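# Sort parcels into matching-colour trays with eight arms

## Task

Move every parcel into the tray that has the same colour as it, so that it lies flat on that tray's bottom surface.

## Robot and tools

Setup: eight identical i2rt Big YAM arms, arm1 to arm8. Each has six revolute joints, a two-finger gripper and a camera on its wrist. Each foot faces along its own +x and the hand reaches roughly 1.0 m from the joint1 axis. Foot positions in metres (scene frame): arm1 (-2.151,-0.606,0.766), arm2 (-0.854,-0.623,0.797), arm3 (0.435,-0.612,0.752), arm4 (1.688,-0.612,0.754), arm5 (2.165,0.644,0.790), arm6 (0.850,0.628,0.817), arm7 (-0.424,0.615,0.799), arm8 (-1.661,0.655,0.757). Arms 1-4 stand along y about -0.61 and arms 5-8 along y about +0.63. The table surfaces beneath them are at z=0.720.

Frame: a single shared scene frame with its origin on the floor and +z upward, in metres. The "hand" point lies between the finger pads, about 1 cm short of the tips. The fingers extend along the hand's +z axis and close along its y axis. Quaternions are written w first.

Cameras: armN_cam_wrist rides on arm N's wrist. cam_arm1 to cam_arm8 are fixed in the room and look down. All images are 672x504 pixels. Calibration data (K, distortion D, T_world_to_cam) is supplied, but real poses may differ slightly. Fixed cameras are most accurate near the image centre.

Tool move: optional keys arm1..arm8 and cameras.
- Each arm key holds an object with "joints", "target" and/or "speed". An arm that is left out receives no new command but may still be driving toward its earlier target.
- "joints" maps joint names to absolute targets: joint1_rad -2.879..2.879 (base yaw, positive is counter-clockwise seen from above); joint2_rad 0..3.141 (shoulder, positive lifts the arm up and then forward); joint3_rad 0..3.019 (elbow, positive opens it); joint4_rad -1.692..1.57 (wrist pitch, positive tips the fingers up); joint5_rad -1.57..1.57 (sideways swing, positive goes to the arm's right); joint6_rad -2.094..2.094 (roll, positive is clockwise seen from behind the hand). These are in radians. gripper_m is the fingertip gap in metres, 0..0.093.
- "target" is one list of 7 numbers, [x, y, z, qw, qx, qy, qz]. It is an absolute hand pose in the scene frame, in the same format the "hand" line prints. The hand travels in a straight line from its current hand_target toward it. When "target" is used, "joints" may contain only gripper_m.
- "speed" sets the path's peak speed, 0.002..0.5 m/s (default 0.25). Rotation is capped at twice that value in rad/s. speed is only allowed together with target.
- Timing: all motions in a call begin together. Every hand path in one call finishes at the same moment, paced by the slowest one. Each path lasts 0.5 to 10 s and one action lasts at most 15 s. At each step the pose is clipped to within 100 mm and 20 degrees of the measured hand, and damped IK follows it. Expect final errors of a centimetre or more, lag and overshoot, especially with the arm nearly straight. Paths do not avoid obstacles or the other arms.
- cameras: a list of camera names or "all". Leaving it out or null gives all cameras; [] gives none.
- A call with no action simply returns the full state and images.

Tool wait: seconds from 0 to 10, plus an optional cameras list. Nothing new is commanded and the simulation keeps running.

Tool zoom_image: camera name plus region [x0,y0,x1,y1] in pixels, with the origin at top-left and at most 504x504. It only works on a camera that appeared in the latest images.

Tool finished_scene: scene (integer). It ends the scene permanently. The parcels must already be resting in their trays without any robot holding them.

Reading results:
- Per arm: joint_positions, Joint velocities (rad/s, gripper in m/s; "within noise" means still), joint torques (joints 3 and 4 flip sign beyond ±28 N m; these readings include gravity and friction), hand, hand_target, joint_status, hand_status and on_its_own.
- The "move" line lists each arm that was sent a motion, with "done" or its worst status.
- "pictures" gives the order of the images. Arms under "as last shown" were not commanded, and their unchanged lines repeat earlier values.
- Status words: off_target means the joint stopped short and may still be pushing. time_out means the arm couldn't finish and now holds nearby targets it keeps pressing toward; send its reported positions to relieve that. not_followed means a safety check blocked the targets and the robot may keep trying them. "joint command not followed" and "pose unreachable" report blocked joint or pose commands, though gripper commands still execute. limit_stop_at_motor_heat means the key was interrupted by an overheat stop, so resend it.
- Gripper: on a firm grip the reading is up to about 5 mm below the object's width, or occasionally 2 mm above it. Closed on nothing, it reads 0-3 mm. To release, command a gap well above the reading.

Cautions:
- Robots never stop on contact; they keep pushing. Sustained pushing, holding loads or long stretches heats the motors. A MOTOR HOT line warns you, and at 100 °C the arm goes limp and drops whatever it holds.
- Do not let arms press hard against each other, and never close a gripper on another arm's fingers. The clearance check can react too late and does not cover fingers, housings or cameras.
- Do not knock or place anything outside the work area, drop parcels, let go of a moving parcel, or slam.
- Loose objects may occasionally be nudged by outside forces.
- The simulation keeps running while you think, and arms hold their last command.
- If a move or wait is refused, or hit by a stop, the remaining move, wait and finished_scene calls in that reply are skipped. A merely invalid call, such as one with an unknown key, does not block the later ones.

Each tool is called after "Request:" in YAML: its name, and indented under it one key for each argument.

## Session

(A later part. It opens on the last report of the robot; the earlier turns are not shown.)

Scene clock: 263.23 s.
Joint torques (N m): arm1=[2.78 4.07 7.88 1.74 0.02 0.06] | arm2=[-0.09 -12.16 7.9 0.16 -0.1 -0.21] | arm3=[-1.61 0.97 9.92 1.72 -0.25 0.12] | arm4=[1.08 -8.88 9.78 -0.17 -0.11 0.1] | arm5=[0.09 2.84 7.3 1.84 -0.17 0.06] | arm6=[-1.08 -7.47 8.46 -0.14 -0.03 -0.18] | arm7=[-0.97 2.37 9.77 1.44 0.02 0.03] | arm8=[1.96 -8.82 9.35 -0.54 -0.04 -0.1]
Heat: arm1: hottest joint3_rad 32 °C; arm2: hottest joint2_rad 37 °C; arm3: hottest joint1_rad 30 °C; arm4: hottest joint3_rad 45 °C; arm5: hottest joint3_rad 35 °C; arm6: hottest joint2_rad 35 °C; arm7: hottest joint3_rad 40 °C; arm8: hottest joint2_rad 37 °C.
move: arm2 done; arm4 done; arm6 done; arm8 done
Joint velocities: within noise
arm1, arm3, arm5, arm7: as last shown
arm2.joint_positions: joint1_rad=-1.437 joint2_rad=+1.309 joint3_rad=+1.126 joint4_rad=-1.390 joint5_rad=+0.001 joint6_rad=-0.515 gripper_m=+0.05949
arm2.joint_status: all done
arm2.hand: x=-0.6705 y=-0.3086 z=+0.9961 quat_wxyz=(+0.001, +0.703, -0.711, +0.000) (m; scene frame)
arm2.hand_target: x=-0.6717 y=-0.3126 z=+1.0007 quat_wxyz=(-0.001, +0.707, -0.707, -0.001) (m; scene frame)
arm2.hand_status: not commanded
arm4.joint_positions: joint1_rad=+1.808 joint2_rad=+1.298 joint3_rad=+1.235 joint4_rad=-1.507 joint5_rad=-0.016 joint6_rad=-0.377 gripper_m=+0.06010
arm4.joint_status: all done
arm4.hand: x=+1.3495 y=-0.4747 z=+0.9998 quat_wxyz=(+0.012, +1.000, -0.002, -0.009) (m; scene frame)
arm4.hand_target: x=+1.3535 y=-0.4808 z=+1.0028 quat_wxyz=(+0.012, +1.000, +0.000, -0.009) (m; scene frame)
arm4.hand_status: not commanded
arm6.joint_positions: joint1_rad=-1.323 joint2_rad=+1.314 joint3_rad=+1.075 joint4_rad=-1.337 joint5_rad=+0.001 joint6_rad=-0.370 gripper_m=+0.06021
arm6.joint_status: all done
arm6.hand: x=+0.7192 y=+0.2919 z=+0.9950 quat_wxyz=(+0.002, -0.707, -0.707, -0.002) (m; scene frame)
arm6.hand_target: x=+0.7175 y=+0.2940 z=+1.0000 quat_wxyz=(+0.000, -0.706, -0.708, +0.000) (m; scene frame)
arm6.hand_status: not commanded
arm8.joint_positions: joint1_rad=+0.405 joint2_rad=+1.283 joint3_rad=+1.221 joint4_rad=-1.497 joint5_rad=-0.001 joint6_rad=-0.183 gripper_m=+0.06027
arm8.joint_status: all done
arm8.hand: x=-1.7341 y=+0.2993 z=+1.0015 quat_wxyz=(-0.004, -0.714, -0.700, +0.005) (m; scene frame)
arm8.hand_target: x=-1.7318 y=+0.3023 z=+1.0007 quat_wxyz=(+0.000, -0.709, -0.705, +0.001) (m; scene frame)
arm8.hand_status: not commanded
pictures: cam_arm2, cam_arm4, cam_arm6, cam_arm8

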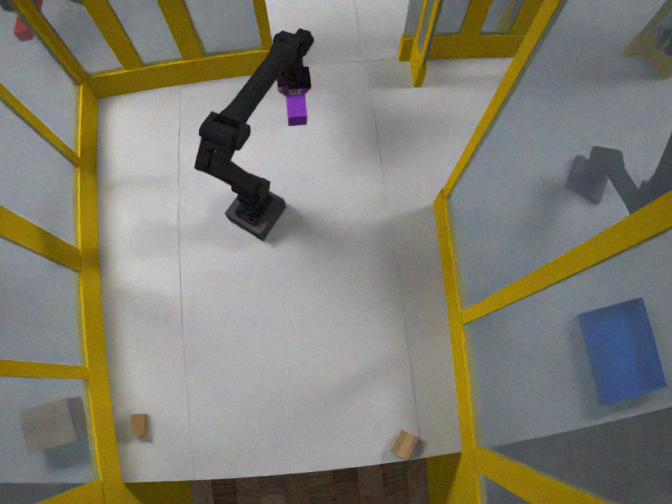

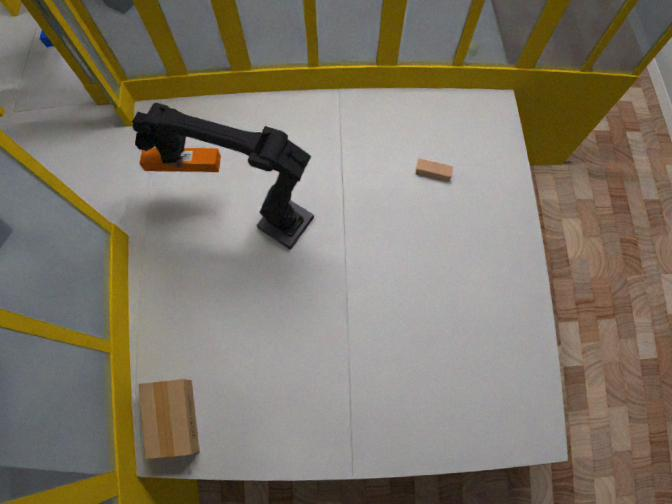

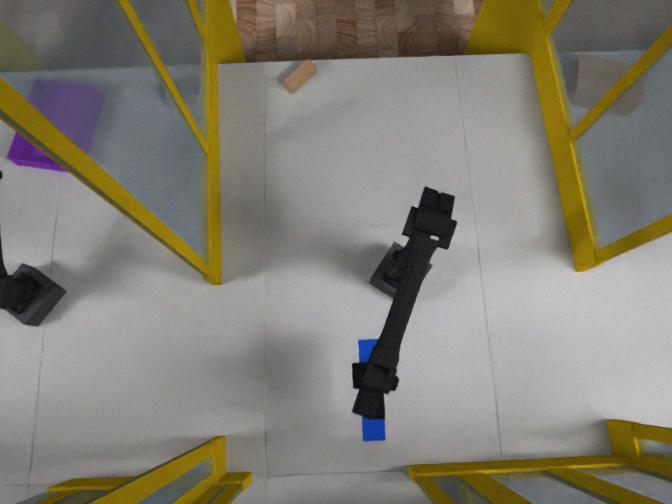

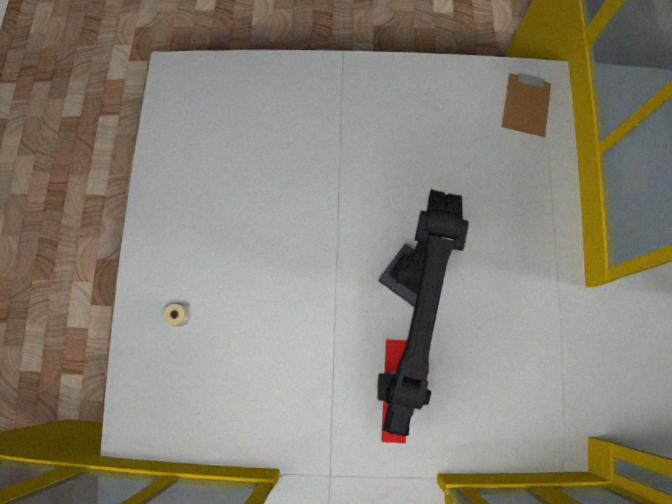

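Request:
move:
  arm8: {"target":[-1.79,-0.01,0.83,0,0.707,0.707,0],"speed":0.35}
  arm2: {"target":[-0.495,-0.01,0.83,0,-0.707,0.707,0],"speed":0.35}
  arm6: {"target":[0.60,-0.01,0.83,0,0.707,0.707,0],"speed":0.35}
  arm4: {"target":[1.05,-0.37,0.83,0,-1,0,0],"speed":0.35}
  cameras: []

Request:
move:
  arm8: {"target":[-1.79,-0.01,0.763,0,0.707,0.707,0],"speed":0.1}
  arm2: {"target":[-0.495,-0.01,0.765,0,-0.707,0.707,0],"speed":0.1}
  arm6: {"target":[0.60,-0.01,0.764,0,0.707,0.707,0],"speed":0.1}
  arm4: {"target":[1.05,-0.37,0.761,0,-1,0,0],"speed":0.1}
  cameras: ["cam_arm1","cam_arm7","cam_arm3"]

Scene clock: 281.97 s.
Joint torques (N m): arm1=[2.2 4.48 7.99 1.72 -0.01 0.07] | arm2=[0.03 -26.05 11.99 0.01 -0.05 -0.2] | arm3=[-1.67 0.85 9.91 1.72 -0.25 0.12] | arm4=[1.73 -18.14 15.02 -0.34 -0.02 0.11] | arm5=[-0.44 2.9 7.54 1.76 -0.21 0.02] | arm6=[-0.91 -17.26 12.36 -0.25 -0.04 -0.11] | arm7=[-0.91 2.26 9.8 1.44 0.03 0.04] | arm8=[2.37 -21.3 14.01 -0.62 -0.06 -0.09]
Heat: arm1: hottest joint3_rad 32 °C; arm2: hottest joint2_rad 36 °C; arm3: hottest joint1_rad 30 °C; arm4: hottest joint3_rad 43 °C; arm5: hottest joint3_rad 35 °C; arm6: hottest joint2_rad 35 °C; arm7: hottest joint3_rad 40 °C; arm8: hottest joint3_rad 36 °C.
move: arm2 off_target; arm4 off_target; arm6 off_target; arm8 off_target
Joint velocities: within noise
arm1, arm3, arm5, arm7: as last shown
arm2.joint_positions: joint1_rad=-1.437 joint2_rad=+2.334 joint3_rad=+2.093 joint4_rad=-1.360 joint5_rad=+0.001 joint6_rad=-0.515 gripper_m=+0.05948
arm2.joint_status: not commanded
arm2.hand: x=-0.5038 y=-0.0217 z=+0.8180 quat_wxyz=(+0.015, +0.703, -0.711, +0.004) (m; scene frame)
arm2.hand_target: x=-0.4955 y=-0.0107 z=+0.8303 quat_wxyz=(-0.001, +0.707, -0.707, +0.000) (m; scene frame)
arm2.hand_status: off_target (0.019 m and 1.9 deg from the pose sent, 0.384 m and 0.7 deg at the start)
arm4.joint_positions: joint1_rad=+1.817 joint2_rad=+2.210 joint3_rad=+1.982 joint4_rad=-1.380 joint5_rad=+0.011 joint6_rad=-0.365 gripper_m=+0.06010
arm4.joint_status: not commanded
arm4.hand: x=+1.0695 y=-0.3668 z=+0.8206 quat_wxyz=(+0.007, +1.000, -0.003, +0.013) (m; scene frame)
arm4.hand_target: x=+1.0510 y=-0.3704 z=+0.8302 quat_wxyz=(+0.000, +1.000, +0.000, -0.001) (m; scene frame)
arm4.hand_status: off_target (0.022 m and 1.7 deg from the pose sent, 0.360 m and 1.7 deg at the start)
arm6.joint_positions: joint1_rad=-1.323 joint2_rad=+2.271 joint3_rad=+1.920 joint4_rad=-1.256 joint5_rad=+0.001 joint6_rad=-0.371 gripper_m=+0.06021
arm6.joint_status: not commanded
arm6.hand: x=+0.6084 y=+0.0062 z=+0.8162 quat_wxyz=(+0.008, -0.707, -0.707, -0.016) (m; scene frame)
arm6.hand_target: x=+0.6002 y=-0.0091 z=+0.8303 quat_wxyz=(+0.000, -0.707, -0.707, +0.001) (m; scene frame)
arm6.hand_status: off_target (0.023 m and 2.1 deg from the pose sent, 0.364 m and 0.3 deg at the start)
arm7.hand_target: x=-0.4438 y=+0.4477 z=+1.3403 quat_wxyz=(-0.323, -0.653, -0.580, +0.364) (m; scene frame)
arm8.joint_positions: joint1_rad=+0.409 joint2_rad=+2.195 joint3_rad=+1.960 joint4_rad=-1.362 joint5_rad=-0.001 joint6_rad=-0.183 gripper_m=+0.06027
arm8.joint_status: not commanded
arm8.hand: x=-1.7914 y=+0.0047 z=+0.8214 quat_wxyz=(+0.006, -0.712, -0.702, -0.011) (m; scene frame)
arm8.hand_target: x=-1.7898 y=-0.0093 z=+0.8301 quat_wxyz=(+0.000, -0.707, -0.707, +0.000) (m; scene frame)
arm8.hand_status: off_target (0.017 m and 1.6 deg from the pose sent, 0.358 m and 1.3 deg at the start)
pictures: none
No camera images: "cameras" was empty.

Scene clock: 283.33 s.
Joint torques (N m): arm1=[2.32 4.42 7.98 1.65 0 0.09] | arm2=[0.03 -26.58 7.87 0.94 -0.06 -0.2] | arm3=[-1.67 1.03 9.92 1.72 -0.25 0.13] | arm4=[1.61 -18.84 9.74 0.73 -0.02 0.11] | arm5=[-0.44 2.61 7.36 1.83 -0.15 0.04] | arm6=[-0.79 -18.14 8.5 0.55 -0.04 -0.11] | arm7=[-1.14 2.26 9.81 1.42 0.03 0.04] | arm8=[2.37 -21.66 9.24 0.28 -0.06 -0.09]
Heat: arm1: hottest joint3_rad 32 °C; arm2: hottest joint2_rad 36 °C; arm3: hottest joint1_rad 30 °C; arm4: hottest joint3_rad 43 °C; arm5: hottest joint3_rad 35 °C; arm6: hottest joint2_rad 35 °C; arm7: hottest joint3_rad 40 °C; arm8: hottest joint3_rad 36 °C.
move: arm2 done; arm4 off_target; arm6 done; arm8 off_target
Joint velocities: within noise
arm1, arm3, arm5, arm7: as last shown
arm2.joint_positions: joint1_rad=-1.437 joint2_rad=+2.400 joint3_rad=+2.082 joint4_rad=-1.262 joint5_rad=+0.001 joint6_rad=-0.515 gripper_m=+0.05949
arm2.joint_status: not commanded
arm2.hand: x=-0.4978 y=-0.0114 z=+0.7691 quat_wxyz=(+0.004, +0.703, -0.711, +0.001) (m; scene frame)
arm2.hand_target: x=-0.4951 y=-0.0100 z=+0.7650 quat_wxyz=(+0.000, +0.707, -0.707, +0.000) (m; scene frame)
arm2.hand_status: done (0.005 m and 0.8 deg from the pose sent, 0.055 m and 1.9 deg at the start)
arm4.joint_positions: joint1_rad=+1.817 joint2_rad=+2.270 joint3_rad=+1.961 joint4_rad=-1.262 joint5_rad=+0.011 joint6_rad=-0.365 gripper_m=+0.06010
arm4.joint_status: not commanded
arm4.hand: x=+1.0543 y=-0.3615 z=+0.7729 quat_wxyz=(+0.000, +1.000, -0.003, -0.003) (m; scene frame)
arm4.hand_target: x=+1.0504 y=-0.3700 z=+0.7611 quat_wxyz=(+0.000, +1.000, +0.000, +0.000) (m; scene frame)
arm4.hand_status: off_target (0.015 m and 0.5 deg from the pose sent, 0.063 m and 1.7 deg at the start)
arm6.joint_positions: joint1_rad=-1.323 joint2_rad=+2.351 joint3_rad=+1.920 joint4_rad=-1.158 joint5_rad=+0.001 joint6_rad=-0.371 gripper_m=+0.06021
arm6.joint_status: not commanded
arm6.hand: x=+0.6043 y=-0.0044 z=+0.7636 quat_wxyz=(+0.004, -0.707, -0.707, -0.008) (m; scene frame)
arm6.hand_target: x=+0.5999 y=-0.0099 z=+0.7641 quat_wxyz=(+0.000, -0.707, -0.707, +0.000) (m; scene frame)
arm6.hand_status: done (0.007 m and 1.1 deg from the pose sent, 0.055 m and 2.1 deg at the start)
arm8.joint_positions: joint1_rad=+0.409 joint2_rad=+2.253 joint3_rad=+1.930 joint4_rad=-1.246 joint5_rad=-0.001 joint6_rad=-0.183 gripper_m=+0.06027
arm8.joint_status: not commanded
arm8.hand: x=-1.7938 y=-0.0075 z=+0.7728 quat_wxyz=(-0.001, -0.712, -0.702, +0.001) (m; scene frame)
arm8.hand_target: x=-1.7900 y=-0.0098 z=+0.7631 quat_wxyz=(+0.000, -0.707, -0.707, +0.000) (m; scene frame)
arm8.hand_status: off_target (0.011 m and 0.8 deg from the pose sent, 0.060 m and 1.6 deg at the start)
pictures: cam_arm1, cam_arm3, cam_arm7

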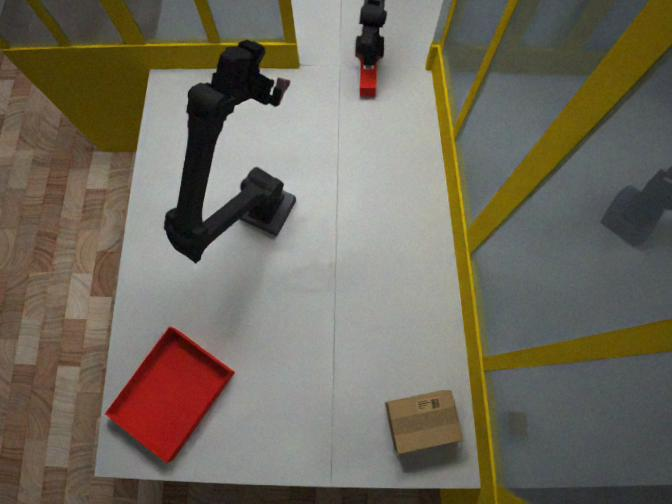

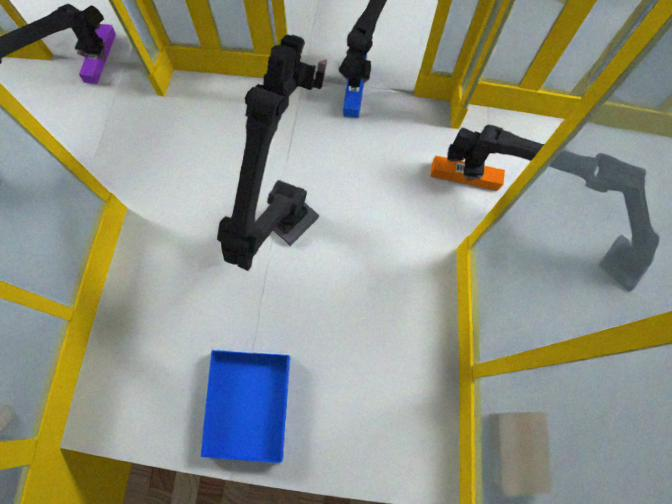

